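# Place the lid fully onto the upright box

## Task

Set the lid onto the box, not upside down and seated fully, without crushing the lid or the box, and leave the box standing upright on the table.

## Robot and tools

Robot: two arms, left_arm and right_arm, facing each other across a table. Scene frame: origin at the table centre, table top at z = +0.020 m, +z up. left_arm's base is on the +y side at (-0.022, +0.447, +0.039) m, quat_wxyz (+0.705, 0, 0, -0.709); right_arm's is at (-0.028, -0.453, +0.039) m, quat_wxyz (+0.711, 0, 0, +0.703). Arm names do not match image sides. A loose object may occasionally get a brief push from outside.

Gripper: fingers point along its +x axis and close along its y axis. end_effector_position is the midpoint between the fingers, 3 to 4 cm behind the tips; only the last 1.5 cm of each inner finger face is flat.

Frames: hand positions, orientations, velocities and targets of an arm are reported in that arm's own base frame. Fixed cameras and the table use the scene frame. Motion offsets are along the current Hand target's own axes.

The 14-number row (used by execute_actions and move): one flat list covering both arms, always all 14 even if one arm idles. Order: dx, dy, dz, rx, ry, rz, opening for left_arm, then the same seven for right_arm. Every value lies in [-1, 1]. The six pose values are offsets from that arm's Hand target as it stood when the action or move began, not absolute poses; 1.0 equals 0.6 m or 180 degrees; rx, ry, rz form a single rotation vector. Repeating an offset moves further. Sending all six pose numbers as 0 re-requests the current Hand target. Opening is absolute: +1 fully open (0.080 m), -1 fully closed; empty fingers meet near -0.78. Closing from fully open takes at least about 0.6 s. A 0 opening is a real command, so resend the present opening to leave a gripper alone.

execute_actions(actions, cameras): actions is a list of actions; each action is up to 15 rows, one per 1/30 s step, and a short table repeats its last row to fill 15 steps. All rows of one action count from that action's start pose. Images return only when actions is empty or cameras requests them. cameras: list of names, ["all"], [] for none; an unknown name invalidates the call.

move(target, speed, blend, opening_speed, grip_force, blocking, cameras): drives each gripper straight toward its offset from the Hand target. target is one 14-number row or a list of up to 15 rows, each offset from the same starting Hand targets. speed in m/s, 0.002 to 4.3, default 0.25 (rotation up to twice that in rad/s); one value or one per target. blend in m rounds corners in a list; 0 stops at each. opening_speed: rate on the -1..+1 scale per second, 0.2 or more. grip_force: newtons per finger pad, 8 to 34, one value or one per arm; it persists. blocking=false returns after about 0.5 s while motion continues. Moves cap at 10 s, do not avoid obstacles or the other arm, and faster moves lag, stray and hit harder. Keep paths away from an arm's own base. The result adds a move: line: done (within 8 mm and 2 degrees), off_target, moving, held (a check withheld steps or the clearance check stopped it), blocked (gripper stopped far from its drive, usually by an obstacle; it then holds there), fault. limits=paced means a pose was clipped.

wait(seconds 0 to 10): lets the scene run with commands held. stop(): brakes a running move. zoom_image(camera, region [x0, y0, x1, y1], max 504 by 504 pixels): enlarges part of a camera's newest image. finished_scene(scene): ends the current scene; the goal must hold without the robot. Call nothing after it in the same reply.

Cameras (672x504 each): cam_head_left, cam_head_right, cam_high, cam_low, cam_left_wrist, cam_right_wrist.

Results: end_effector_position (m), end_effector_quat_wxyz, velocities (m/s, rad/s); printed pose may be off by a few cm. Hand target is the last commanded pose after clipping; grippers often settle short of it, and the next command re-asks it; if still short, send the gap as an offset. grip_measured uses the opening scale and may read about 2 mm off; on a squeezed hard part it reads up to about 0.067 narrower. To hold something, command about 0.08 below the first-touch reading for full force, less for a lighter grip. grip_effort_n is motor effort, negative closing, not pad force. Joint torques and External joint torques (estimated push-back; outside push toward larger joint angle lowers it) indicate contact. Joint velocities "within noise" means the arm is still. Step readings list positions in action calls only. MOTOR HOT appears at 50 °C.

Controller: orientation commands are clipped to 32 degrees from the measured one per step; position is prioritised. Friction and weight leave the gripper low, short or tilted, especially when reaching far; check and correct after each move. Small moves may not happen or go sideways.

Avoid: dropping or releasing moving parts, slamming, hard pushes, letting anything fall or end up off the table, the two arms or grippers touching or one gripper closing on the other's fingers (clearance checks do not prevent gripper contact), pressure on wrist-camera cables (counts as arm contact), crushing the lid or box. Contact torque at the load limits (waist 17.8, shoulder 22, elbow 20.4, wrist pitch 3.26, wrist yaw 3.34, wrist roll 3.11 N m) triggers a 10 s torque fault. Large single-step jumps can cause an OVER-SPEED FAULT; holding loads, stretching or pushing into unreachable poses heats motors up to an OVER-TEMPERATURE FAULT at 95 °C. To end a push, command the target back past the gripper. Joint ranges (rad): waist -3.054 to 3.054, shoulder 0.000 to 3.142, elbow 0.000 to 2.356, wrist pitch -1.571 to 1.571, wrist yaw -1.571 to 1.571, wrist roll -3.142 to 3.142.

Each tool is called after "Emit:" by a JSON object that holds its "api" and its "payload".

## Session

Emit:
{"api": "execute_actions", "payload": {"actions": []}}

Emit:
{"api": "zoom_image", "payload": {"camera": "cam_head_left", "region": [180, 180, 480, 420]}}

Scene clock: 0.00 s.
left_arm: end_effector_position=(+0.2510, -0.1120, +0.1936) grip_measured=+1.000 grip_effort_n=n/a end_effector_quat_wxyz=(+0.714, +0.466, +0.138, -0.504) | right_arm: end_effector_position=(+0.1822, +0.2428, +0.2311) grip_measured=+1.000 grip_effort_n=n/a end_effector_quat_wxyz=(+0.877, +0.064, +0.352, +0.320)
Joint positions: left_arm=[-0.126 1.057 0.871 -0.717 0.558 1.377 0.08] | right_arm=[0.988 0.994 0.883 -0.508 0.124 0.513 0.08]
Joint velocities: within noise
Joint torques (N m): no reading
External joint torques (N m): no reading
Heat: left arm: hottest shoulder 26 °C (+0.0 °C/min); right arm: hottest elbow 30 °C (+0.0 °C/min).
Hand target: left_arm +0.2527, -0.1114, +0.2001; +0.719, +0.467, +0.129, -0.498 | right_arm +0.1845, +0.2415, +0.2380; +0.881, +0.068, +0.341, +0.320
Tool commands: left_gripper/opening=+1.0 right_gripper/opening=+1.0

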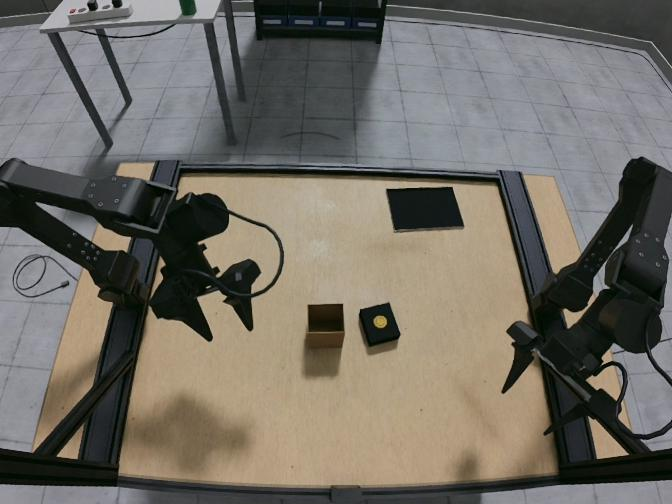

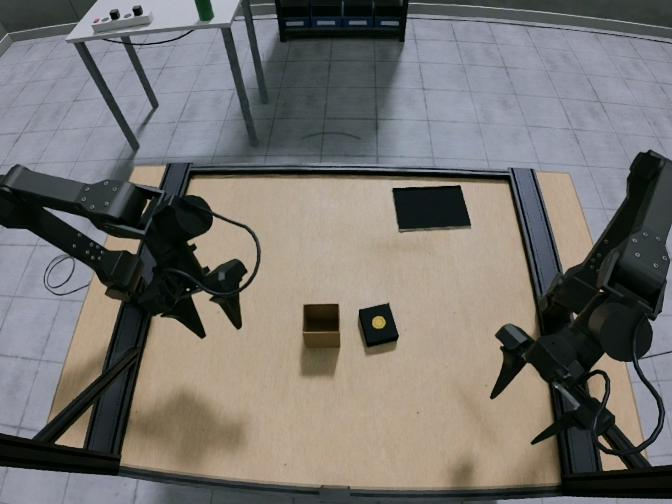

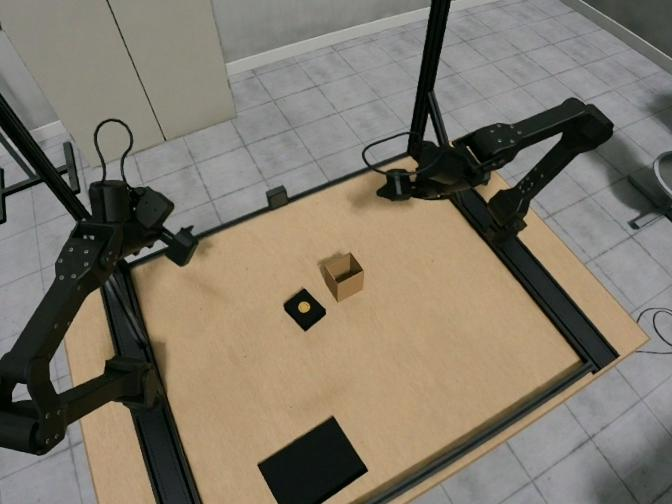

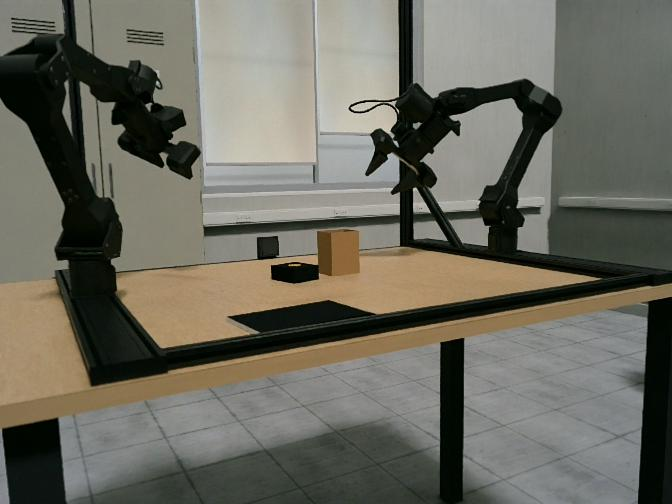

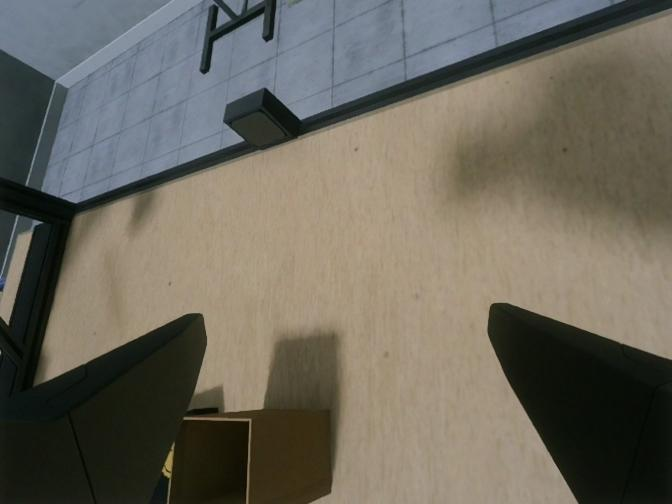

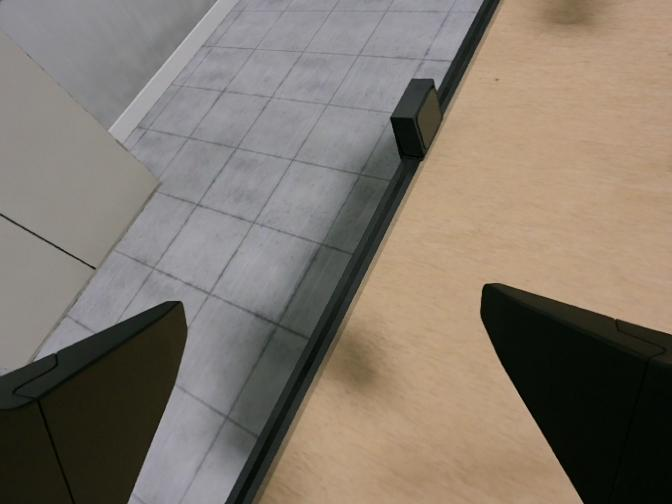

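Scaled by 1.680 from the camera's 672x504 image, which has a finer 960x720 frame.

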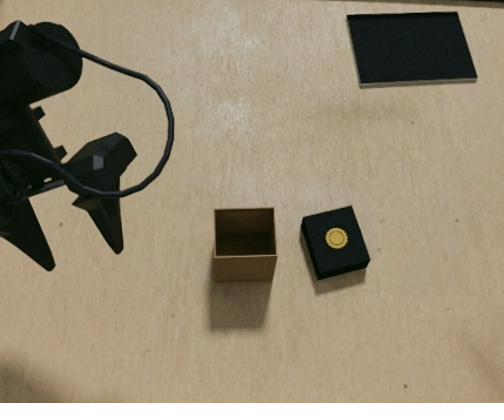

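Emit:
{"api": "zoom_image", "payload": {"camera": "cam_head_left", "region": [295, 290, 415, 370]}}

Emit:
{"api": "zoom_image", "payload": {"camera": "cam_high", "region": [270, 230, 390, 350]}}

Emit:
{"api": "zoom_image", "payload": {"camera": "cam_low", "region": [260, 210, 380, 300]}}

Scaled by 4.200 from the camera's 672x504 image, which has a finer 960x720 frame.

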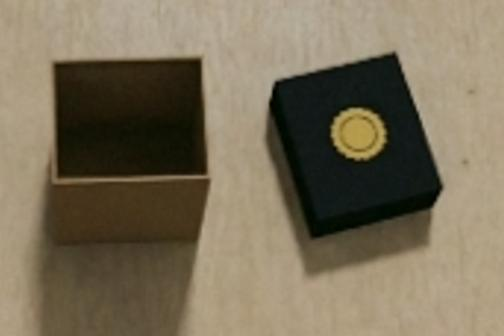

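Scaled by 4.200 from the camera's 672x504 image, which has a finer 960x720 frame.

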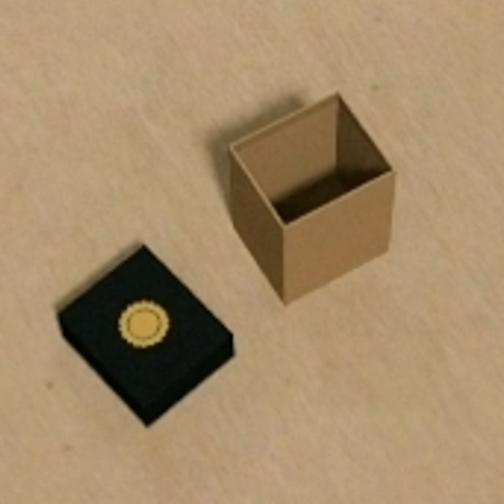

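Scaled by 4.200 from the camera's 672x504 image, which has a finer 960x720 frame.

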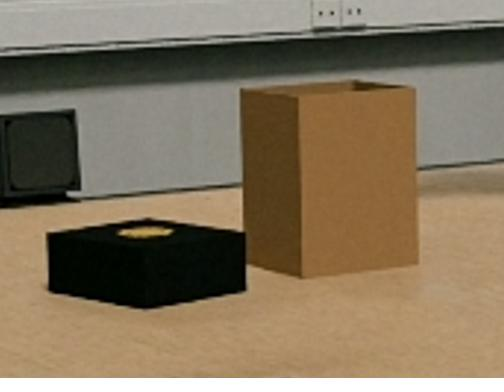

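Emit:
{"api": "move", "payload": {"target": [-0.0777, 0.0055, -0.0382, -0.395, 0.0208, 0.2698, 1, 0.1528, -0.3938, -0.0087, 0.3784, -0.0086, -0.4411, 1], "speed": 0.35, "grip_force": 12, "cameras": ["cam_right_wrist", "cam_left_wrist", "cam_low"]}}

Scene clock: 138.90 s.
left_arm: end_effector_position=(+0.2387, -0.0671, +0.2080) grip_measured=+1.000 grip_effort_n=1.2 end_effector_quat_wxyz=(+0.973, +0.011, +0.230, -0.007) | right_arm: end_effector_position=(+0.3494, +0.1098, +0.0991) grip_measured=+1.000 grip_effort_n=-0.7 end_effector_quat_wxyz=(+0.701, +0.282, +0.410, -0.511)
Joint positions: left_arm=[-0.564 0.686 0.601 -0.447 -0.491 -0.249 0.08] | right_arm=[0.508 2.027 1.61 -1.284 0.515 1.782 0.08]
Joint torques (N m): left_arm=[-0.23 -0.41 8.53 1.26 -0.36 -0.11] | right_arm=[0.21 -7.37 6.38 -0.14 0.1 0.13]
External joint torques (N m): left_arm=[-0.24 0.51 1.82 -0.26 -0.2 -0.11] | right_arm=[0.26 1.33 1.05 -0.21 -0.27 0.13]
Heat: left arm: hottest elbow 30 °C (+1.0 °C/min); right arm: hottest elbow 40 °C (+1.0 °C/min).
Hand target: left_arm +0.2399, -0.0651, +0.2201; +0.976, +0.000, +0.216, +0.000 | right_arm +0.3549, +0.1114, +0.1028; +0.700, +0.295, +0.404, -0.510
Off the commanded pose: left_arm 0.012 m, 2 deg | right_arm 0.007 m, 2 deg.
grip_force (N): 12, 12
move: off_target (left_arm)
Images, in order (width x height): cam_low 672x504, cam_left_wrist 672x504, cam_right_wrist 672x504.

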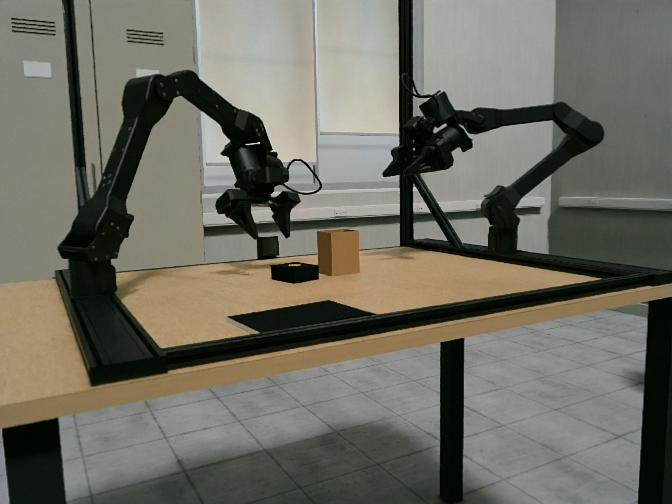

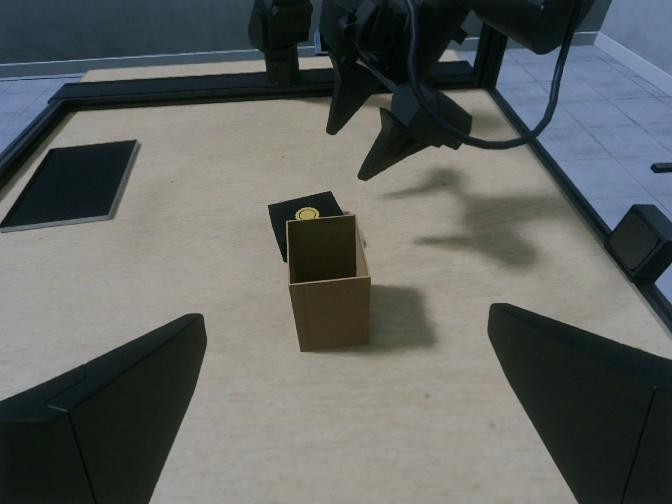

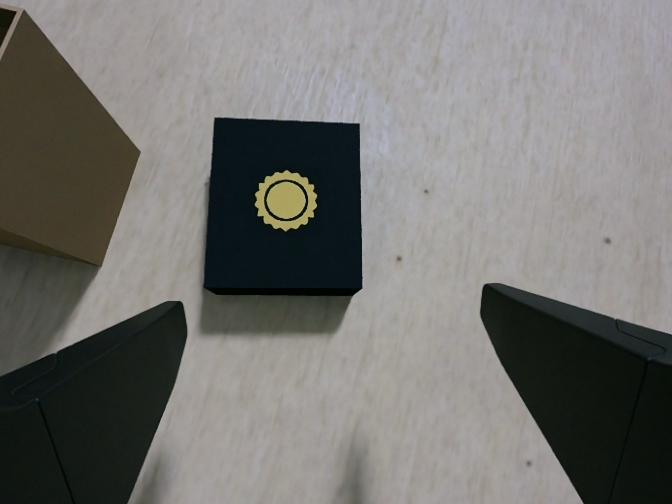

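Emit:
{"api": "zoom_image", "payload": {"camera": "cam_right_wrist", "region": [180, 90, 390, 310]}}

Scaled by 2.291 from the camera's 672x504 image, which has a finer 960x720 frame.

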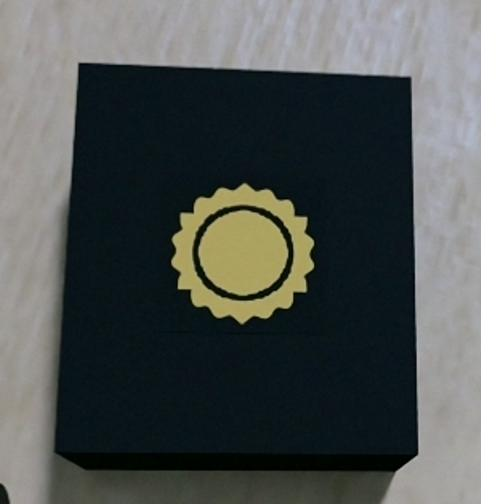

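Emit:
{"api": "move", "payload": {"target": [0, 0, 0, 0, 0, 0, 1, 0.059, 0.033, 0.0068, 0.0217, 0, -0.0125, 1], "speed": 0.15, "cameras": ["cam_right_wrist", "cam_low"]}}

Emit:
{"api": "zoom_image", "payload": {"camera": "cam_low", "region": [230, 190, 370, 310]}}

Scene clock: 207.53 s.
left_arm: end_effector_position=(+0.2387, -0.0671, +0.2080) grip_measured=+1.000 grip_effort_n=0.7 end_effector_quat_wxyz=(+0.973, +0.011, +0.230, -0.007) | right_arm: end_effector_position=(+0.3753, +0.0959, +0.0710) grip_measured=+1.000 grip_effort_n=-0.7 end_effector_quat_wxyz=(+0.680, +0.299, +0.398, -0.538)
Joint positions: left_arm=[-0.564 0.686 0.601 -0.447 -0.491 -0.249 0.08] | right_arm=[0.442 2.136 1.662 -1.23 0.513 1.797 0.08]
Joint torques (N m): left_arm=[-0.24 -0.39 8.55 1.26 -0.36 -0.11] | right_arm=[0.01 -7.94 6.26 0.39 0.09 0.12]
External joint torques (N m): left_arm=[-0.24 0.49 1.81 -0.27 -0.21 -0.11] | right_arm=[0.03 1.51 0.94 0.32 -0.28 0.12]
Heat: left arm: hottest elbow 36 °C (+5.0 °C/min); right arm: hottest elbow 42 °C (+2.0 °C/min).
Hand target: left_arm +0.2399, -0.0651, +0.2201; +0.976, +0.000, +0.216, +0.000 | right_arm +0.3803, +0.0972, +0.0742; +0.679, +0.310, +0.392, -0.537
Off the commanded pose: left_arm 0.012 m, 2 deg | right_arm 0.006 m, 1 deg.
grip_force (N): 12, 12
move: off_target (left_arm)
Images, in order (width x height): cam_low 672x504, cam_right_wrist 672x504.

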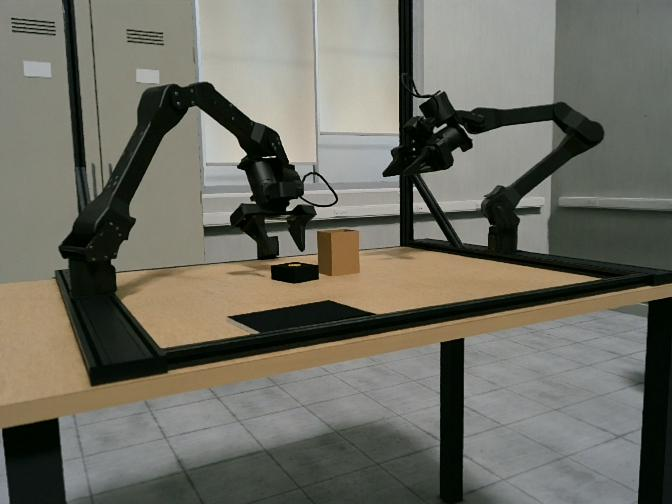

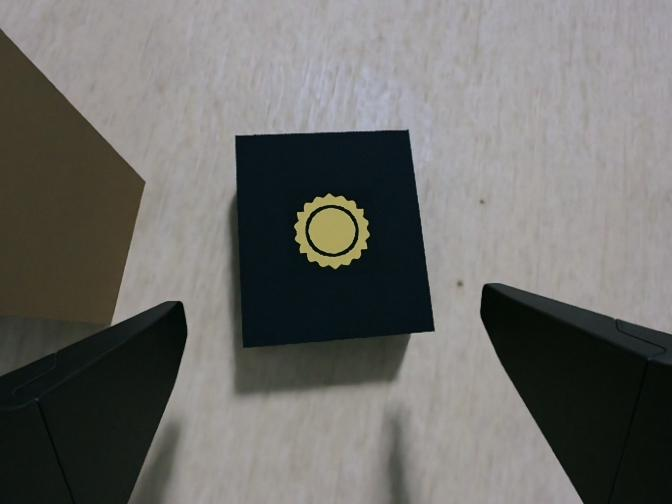

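Scaled by 3.600 from the camera's 672x504 image, which has a finer 960x720 frame.

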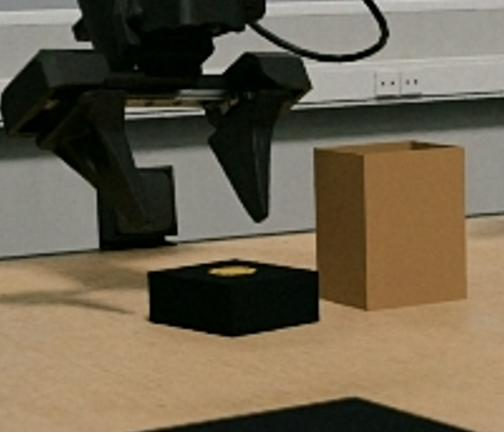

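Emit:
{"api": "move", "payload": {"target": [[0, 0, 0, 0, 0, 0, 1, 0.0846, -0.0012, 0.0022, 0, 0, 0, 1], [0, 0, 0, 0, 0, 0, 1, 0.0846, -0.0012, 0.0022, 0, 0, 0, 0.4]], "speed": 0.08, "opening_speed": 0.6, "cameras": ["cam_right_wrist", "cam_low", "cam_left_wrist"]}}

Emit:
{"api": "zoom_image", "payload": {"camera": "cam_low", "region": [230, 190, 370, 310]}}

Emit:
{"api": "zoom_image", "payload": {"camera": "cam_left_wrist", "region": [240, 150, 420, 370]}}

Scene clock: 237.93 s.
left_arm: end_effector_position=(+0.2387, -0.0671, +0.2080) grip_measured=+1.000 grip_effort_n=0.7 end_effector_quat_wxyz=(+0.973, +0.011, +0.230, -0.007) | right_arm: end_effector_position=(+0.3861, +0.0743, +0.0343) grip_measured=+0.603 grip_effort_n=-39.3 end_effector_quat_wxyz=(+0.681, +0.310, +0.395, -0.533)
Joint positions: left_arm=[-0.564 0.686 0.601 -0.447 -0.491 -0.249 0.08] | right_arm=[0.379 2.157 1.548 -1.039 0.513 1.73 0.062]
Joint torques (N m): left_arm=[-0.25 -0.39 8.54 1.26 -0.36 -0.12] | right_arm=[-0.15 -8.13 3.09 0.55 0.34 -0.08]
External joint torques (N m): left_arm=[-0.25 0.51 1.81 -0.27 -0.2 -0.12] | right_arm=[-0.15 1.27 -2.12 0.37 -0.02 -0.08]
Heat: left arm: hottest elbow 37 °C (+2.0 °C/min); right arm: hottest elbow 41 °C (+0.0 °C/min).
Hand target: left_arm +0.2399, -0.0651, +0.2201; +0.976, +0.000, +0.216, +0.000 | right_arm +0.3857, +0.0713, +0.0308; +0.679, +0.310, +0.392, -0.537
Off the commanded pose: left_arm 0.012 m, 2 deg | right_arm 0.005 m, 1 deg.
grip_force (N): 12, 12
move: off_target (left_arm)
Images, in order (width x height): cam_low 672x504, cam_left_wrist 672x504, cam_right_wrist 672x504.

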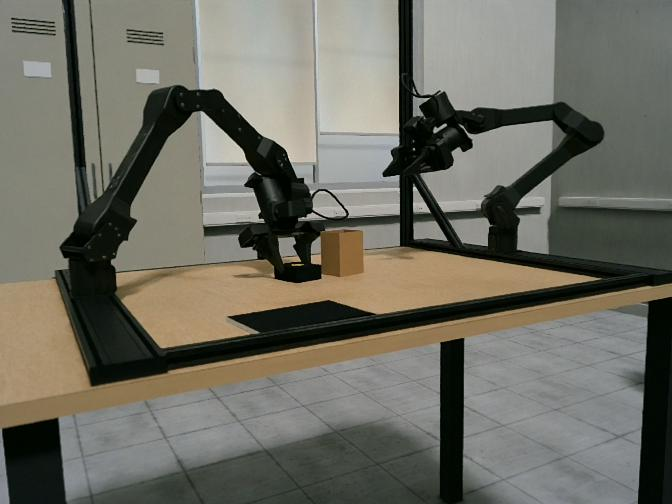

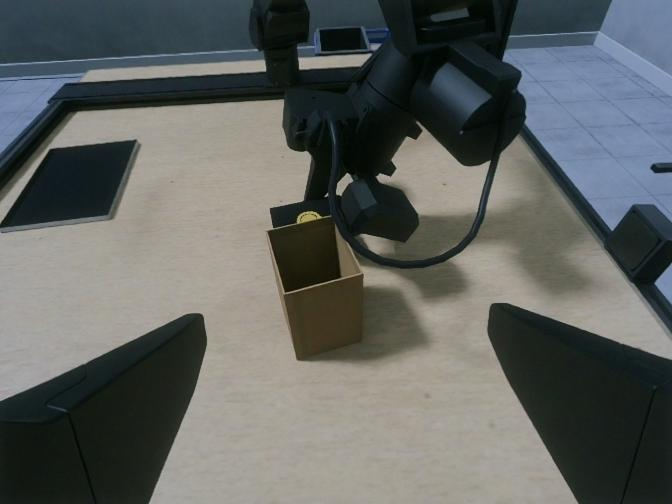

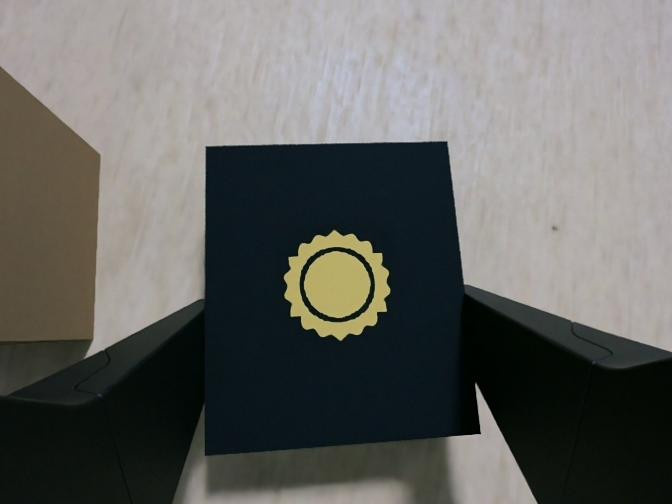

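Scaled by 3.600 from the camera's 672x504 image, which has a finer 960x720 frame.

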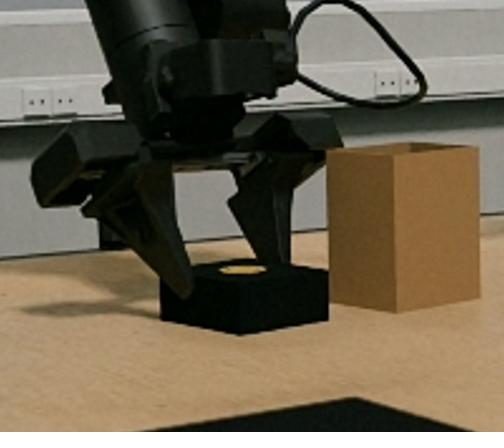

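Scaled by 2.291 from the camera's 672x504 image, which has a finer 960x720 frame.

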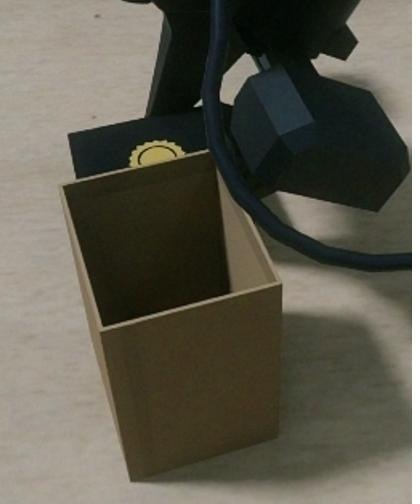

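Emit:
{"api": "move", "payload": {"target": [[0, 0, 0, 0, 0, 0, 1, -0.0058, -0.0333, 0.0033, 0, 0, 0, 0.4], [0, 0, 0, 0, 0, 0, 1, -0.1876, -0.0333, 0.1083, 0, 0, 0, 0.4], [0, 0, 0, 0, 0, 0, 1, -0.1354, 0.1339, 0.1628, -0.4296, 0, 0.248, 0.4]], "speed": [0.06, 0.2, 0.35], "blend": [0.005, 0.02, 0], "cameras": ["all"]}}

Emit:
{"api": "zoom_image", "payload": {"camera": "cam_head_left", "region": [280, 270, 380, 360]}}

Emit:
{"api": "zoom_image", "payload": {"camera": "cam_left_wrist", "region": [220, 100, 440, 370]}}

Emit:
{"api": "zoom_image", "payload": {"camera": "cam_low", "region": [280, 190, 400, 290]}}

Scene clock: 302.13 s.
left_arm: end_effector_position=(+0.2387, -0.0671, +0.2080) grip_measured=+1.000 grip_effort_n=0.7 end_effector_quat_wxyz=(+0.973, +0.011, +0.230, -0.007) | right_arm: end_effector_position=(+0.4681, +0.0472, +0.1417) grip_measured=+0.604 grip_effort_n=-38.8 end_effector_quat_wxyz=(+0.855, -0.060, +0.507, +0.093)
Joint positions: left_arm=[-0.564 0.686 0.601 -0.447 -0.491 -0.249 0.08] | right_arm=[0.082 1.939 1.634 -0.77 -0.059 -0.127 0.062]
Joint torques (N m): left_arm=[-0.25 -0.41 8.54 1.26 -0.36 -0.11] | right_arm=[-0.07 -7.93 7.89 0.89 -0.38 -0.14]
External joint torques (N m): left_arm=[-0.27 0.45 1.89 -0.24 -0.21 -0.11] | right_arm=[-0.05 1.44 1.31 -0.24 -0.35 -0.14]
Heat: left arm: hottest elbow 38 °C (+1.0 °C/min); right arm: hottest elbow 35 °C (-4.1 °C/min).
Hand target: left_arm +0.2399, -0.0651, +0.2201; +0.976, +0.000, +0.216, +0.000 | right_arm +0.4740, +0.0469, +0.1500; +0.861, -0.055, +0.497, +0.095
Off the commanded pose: left_arm 0.012 m, 2 deg | right_arm 0.010 m, 2 deg.
grip_force (N): 12, 12
move: off_target (left_arm, right_arm)

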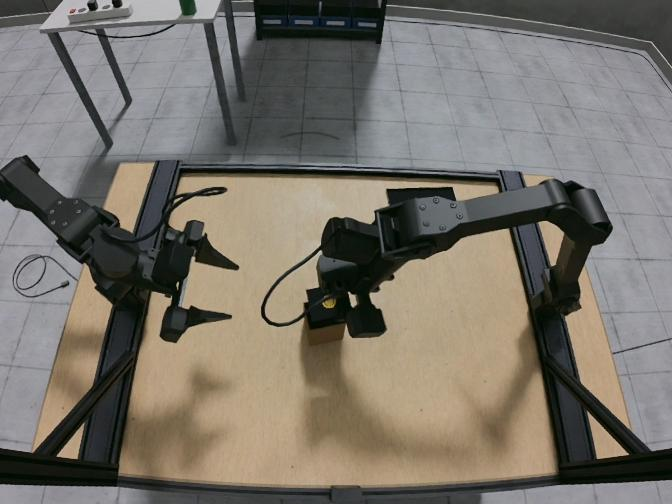

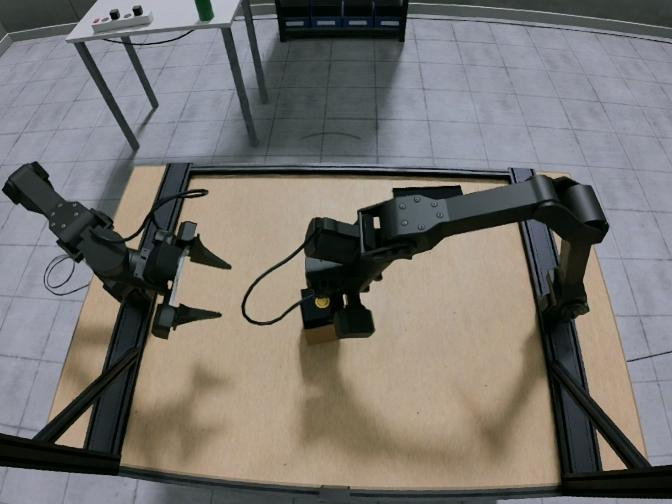

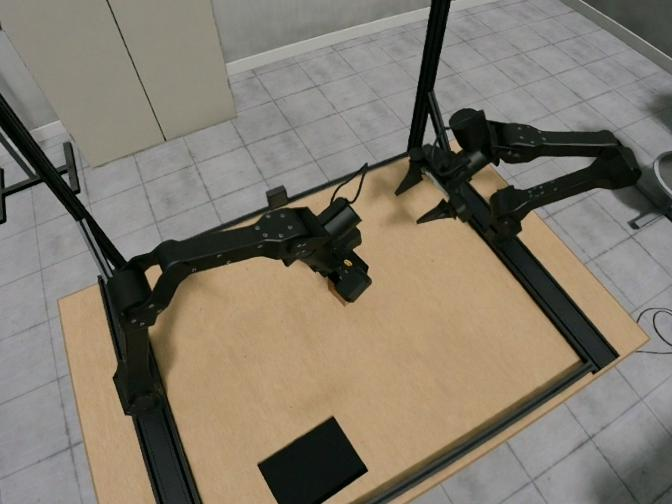

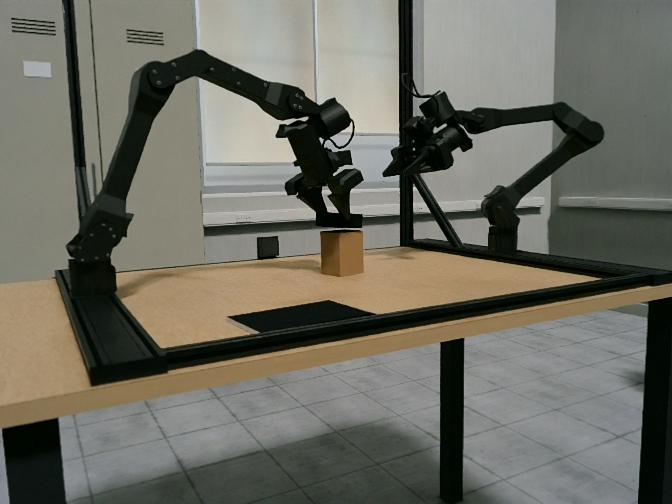

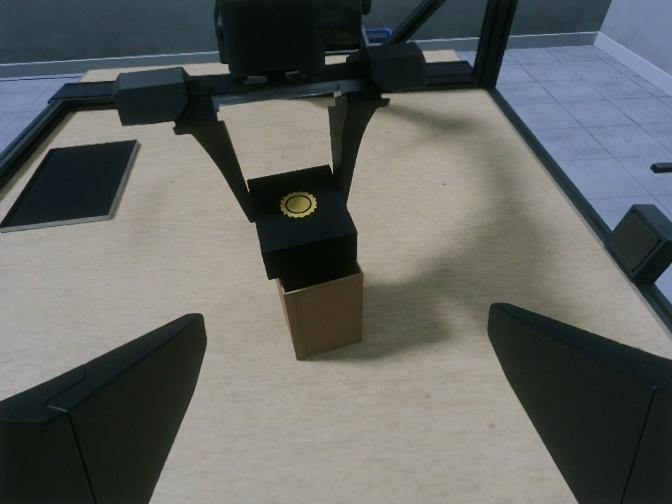

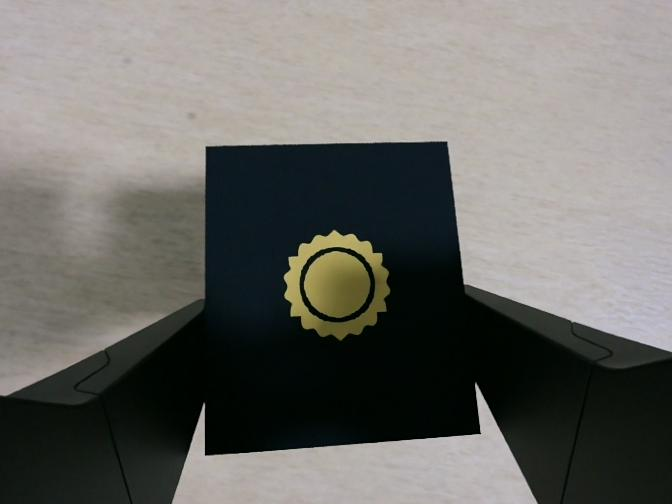

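Scaled by 5.040 from the camera's 672x504 image, which has a finer 960x720 frame.

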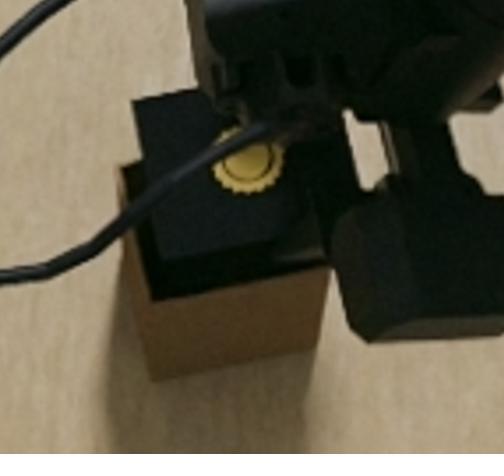

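Scaled by 1.867 from the camera's 672x504 image, which has a finer 960x720 frame.

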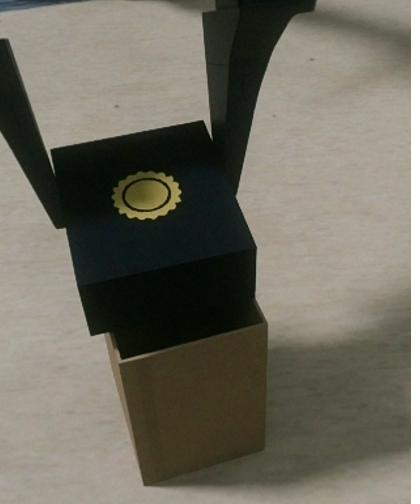

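Scaled by 4.200 from the camera's 672x504 image, which has a finer 960x720 frame.

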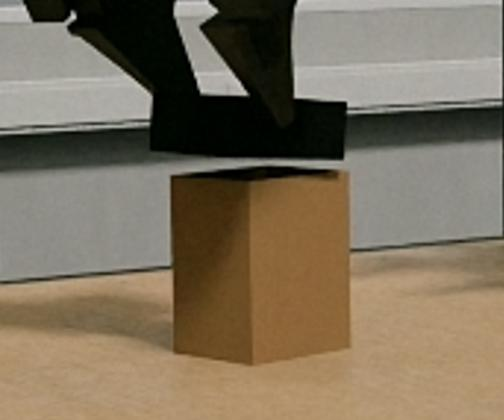

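Emit:
{"api": "zoom_image", "payload": {"camera": "cam_low", "region": [310, 205, 370, 280]}}

Emit:
{"api": "zoom_image", "payload": {"camera": "cam_left_wrist", "region": [235, 155, 375, 370]}}

Scaled by 6.720 from the camera's 672x504 image, which has a finer 960x720 frame.

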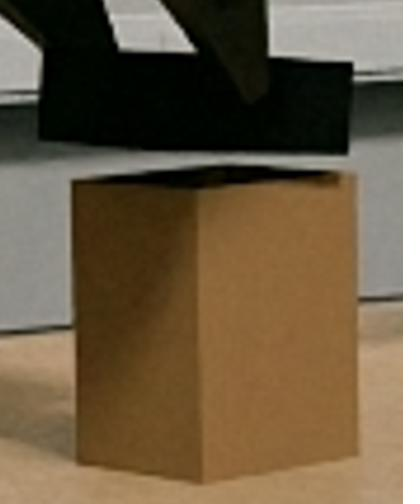

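Scaled by 2.344 from the camera's 672x504 image, which has a finer 960x720 frame.

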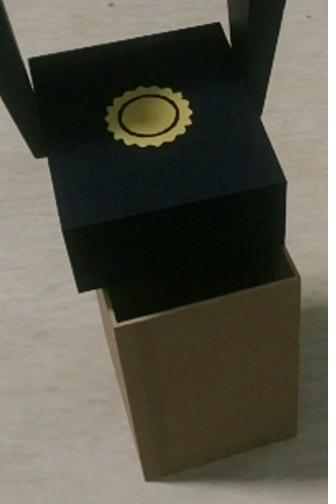

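Emit:
{"api": "move", "payload": {"target": [0, 0, 0, 0, 0, 0, 1, 0.0146, 0.0108, 0.0083, 0, -0.0194, 0, 0.4], "speed": 0.1, "cameras": ["cam_low", "cam_left_wrist", "cam_head_left"]}}

Emit:
{"api": "zoom_image", "payload": {"camera": "cam_low", "region": [310, 205, 370, 280]}}

Emit:
{"api": "zoom_image", "payload": {"camera": "cam_left_wrist", "region": [235, 155, 375, 370]}}

Emit:
{"api": "zoom_image", "payload": {"camera": "cam_head_left", "region": [285, 275, 365, 355]}}

Scene clock: 410.20 s.
left_arm: end_effector_position=(+0.2387, -0.0671, +0.2080) grip_measured=+1.000 grip_effort_n=0.7 end_effector_quat_wxyz=(+0.973, +0.011, +0.230, -0.007) | right_arm: end_effector_position=(+0.4811, +0.0549, +0.1442) grip_measured=+0.604 grip_effort_n=-38.8 end_effector_quat_wxyz=(+0.873, -0.059, +0.475, +0.095)
Joint positions: left_arm=[-0.564 0.686 0.601 -0.447 -0.491 -0.249 0.08] | right_arm=[0.095 1.939 1.611 -0.672 -0.059 -0.116 0.062]
Joint torques (N m): left_arm=[-0.26 -0.41 8.53 1.26 -0.36 -0.11] | right_arm=[0.25 -9.26 4.03 2.13 -0.31 0.06]
External joint torques (N m): left_arm=[-0.25 0.48 1.84 -0.26 -0.21 -0.11] | right_arm=[0.19 -0.02 -2.47 0.94 -0.28 0.06]
Heat: left arm: hottest elbow 40 °C (+1.0 °C/min); right arm: hottest elbow 44 °C (+2.0 °C/min).
Hand target: left_arm +0.2399, -0.0651, +0.2201; +0.976, +0.000, +0.216, +0.000 | right_arm +0.4811, +0.0552, +0.1449; +0.875, -0.052, +0.471, +0.097
Off the commanded pose: left_arm 0.012 m, 2 deg | right_arm 0.001 m, 1 deg.
grip_force (N): 12, 12
move: off_target (left_arm)
Images, in order (width x height): cam_head_left 672x504, cam_low 672x504, cam_left_wrist 672x504.

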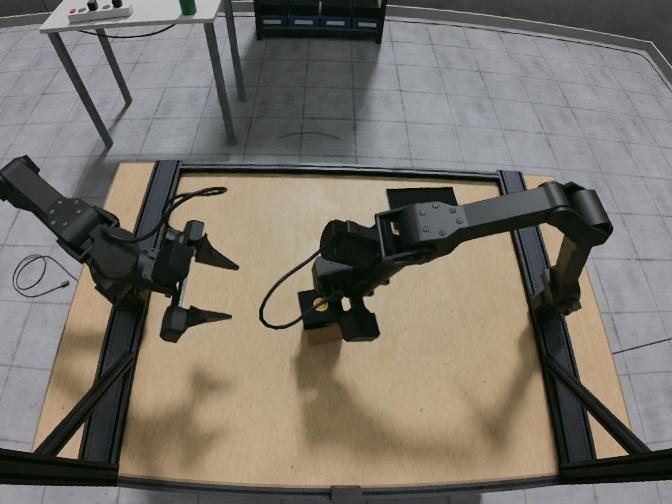

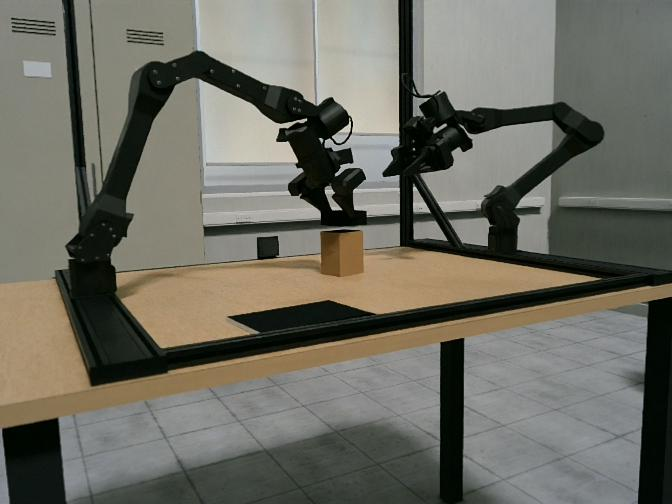

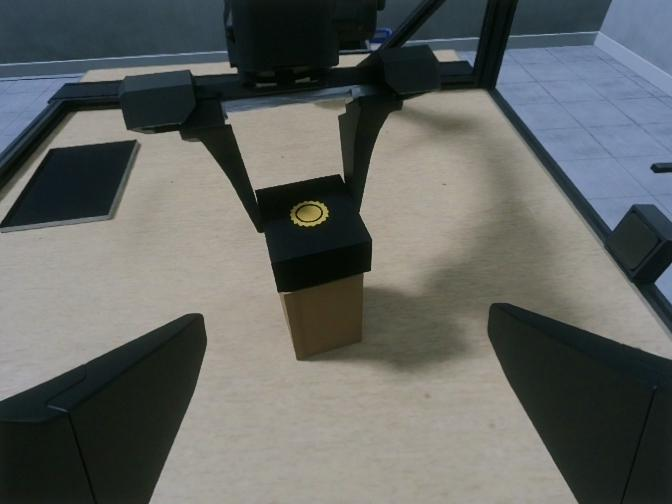

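Scaled by 6.720 from the camera's 672x504 image, which has a finer 960x720 frame.

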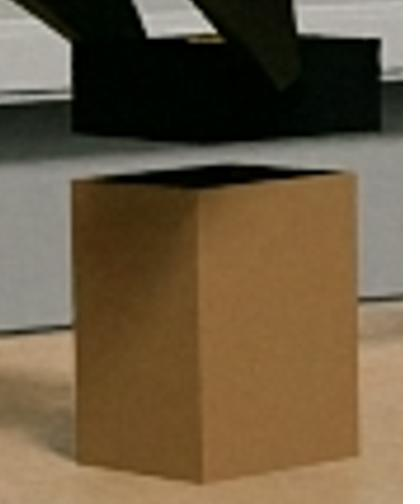

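Scaled by 2.344 from the camera's 672x504 image, which has a finer 960x720 frame.

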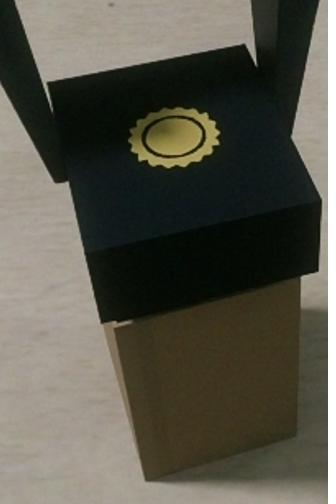

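Scaled by 6.300 from the camera's 672x504 image, which has a finer 960x720 frame.

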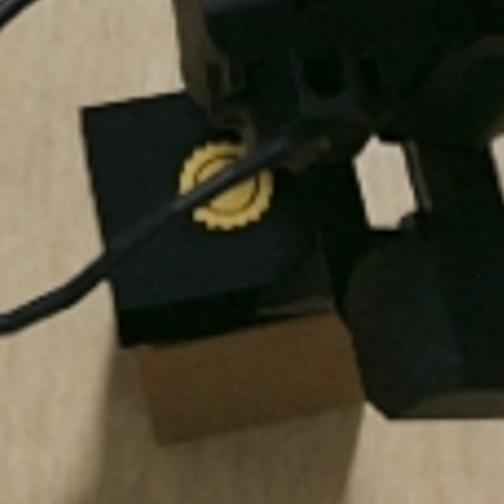

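Emit:
{"api": "move", "payload": {"target": [0, 0, 0, 0, 0, 0, 1, -0.0005, -0.001, -0.0098, -0.0037, -0.0039, 0.0025, 0.4], "speed": 0.06, "cameras": ["cam_low", "cam_left_wrist", "cam_head_left"]}}

Emit:
{"api": "zoom_image", "payload": {"camera": "cam_low", "region": [310, 210, 370, 255]}}

Emit:
{"api": "zoom_image", "payload": {"camera": "cam_left_wrist", "region": [235, 155, 395, 370]}}

Emit:
{"api": "zoom_image", "payload": {"camera": "cam_head_left", "region": [285, 285, 365, 355]}}

Scene clock: 458.23 s.
left_arm: end_effector_position=(+0.2387, -0.0671, +0.2080) grip_measured=+1.000 grip_effort_n=0.7 end_effector_quat_wxyz=(+0.973, +0.011, +0.230, -0.007) | right_arm: end_effector_position=(+0.4766, +0.0561, +0.1342) grip_measured=+0.604 grip_effort_n=-38.8 end_effector_quat_wxyz=(+0.871, -0.061, +0.476, +0.102)
Joint positions: left_arm=[-0.564 0.686 0.601 -0.447 -0.491 -0.249 0.08] | right_arm=[0.095 1.93 1.561 -0.635 -0.07 -0.125 0.062]
Joint torques (N m): left_arm=[-0.25 -0.4 8.53 1.26 -0.36 -0.11] | right_arm=[-0.36 -11.05 4.05 2.12 -0.42 -0.14]
External joint torques (N m): left_arm=[-0.26 0.49 1.84 -0.26 -0.2 -0.11] | right_arm=[-0.35 -1.72 -2.56 0.9 -0.38 -0.14]
Heat: left arm: hottest elbow 41 °C (+1.0 °C/min); right arm: hottest elbow 38 °C (-6.1 °C/min).
Hand target: left_arm +0.2399, -0.0651, +0.2201; +0.976, +0.000, +0.216, +0.000 | right_arm +0.4763, +0.0535, +0.1419; +0.878, -0.054, +0.465, +0.103
Off the commanded pose: left_arm 0.012 m, 2 deg | right_arm 0.008 m, 2 deg.
grip_force (N): 12, 12
move: off_target (left_arm)
Images, in order (width x height): cam_head_left 672x504, cam_low 672x504, cam_left_wrist 672x504.

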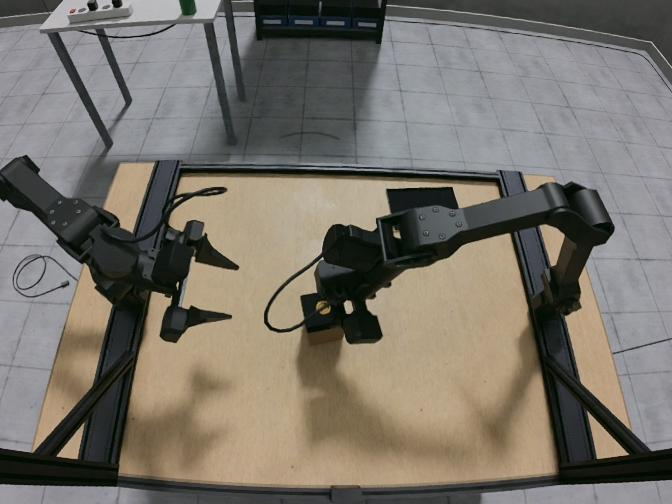

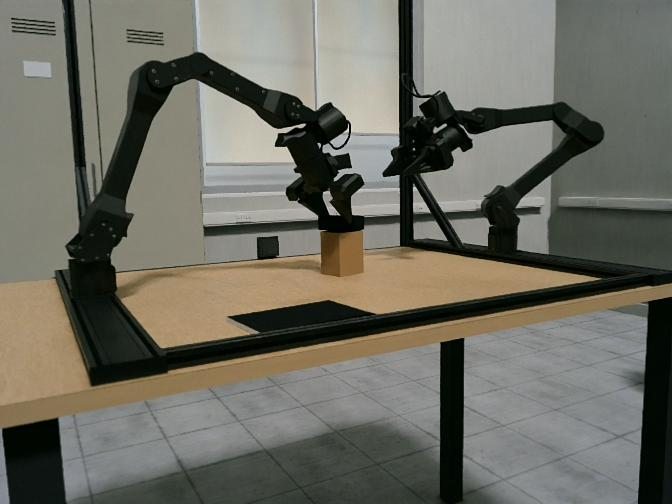

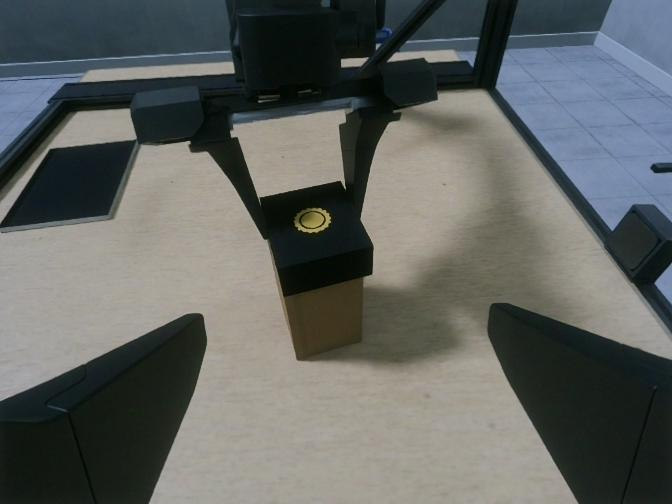

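Scaled by 8.400 from the camera's 672x504 image, which has a finer 960x720 frame.

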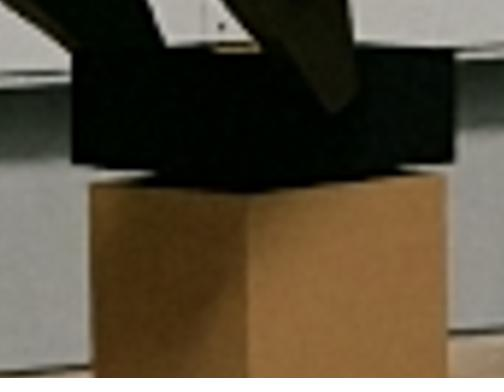

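Scaled by 2.344 from the camera's 672x504 image, which has a finer 960x720 frame.

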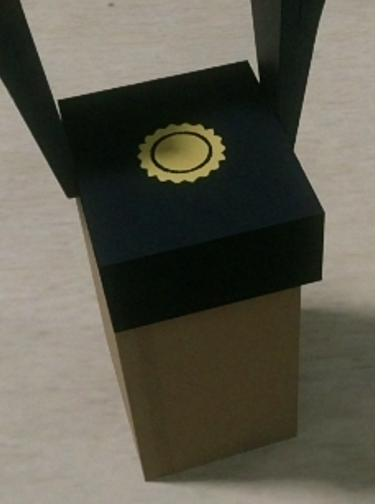

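Scaled by 6.300 from the camera's 672x504 image, which has a finer 960x720 frame.

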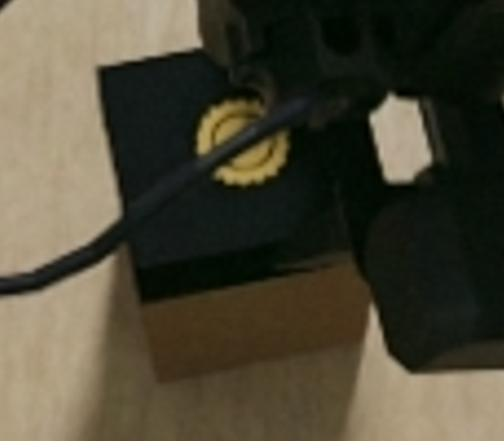

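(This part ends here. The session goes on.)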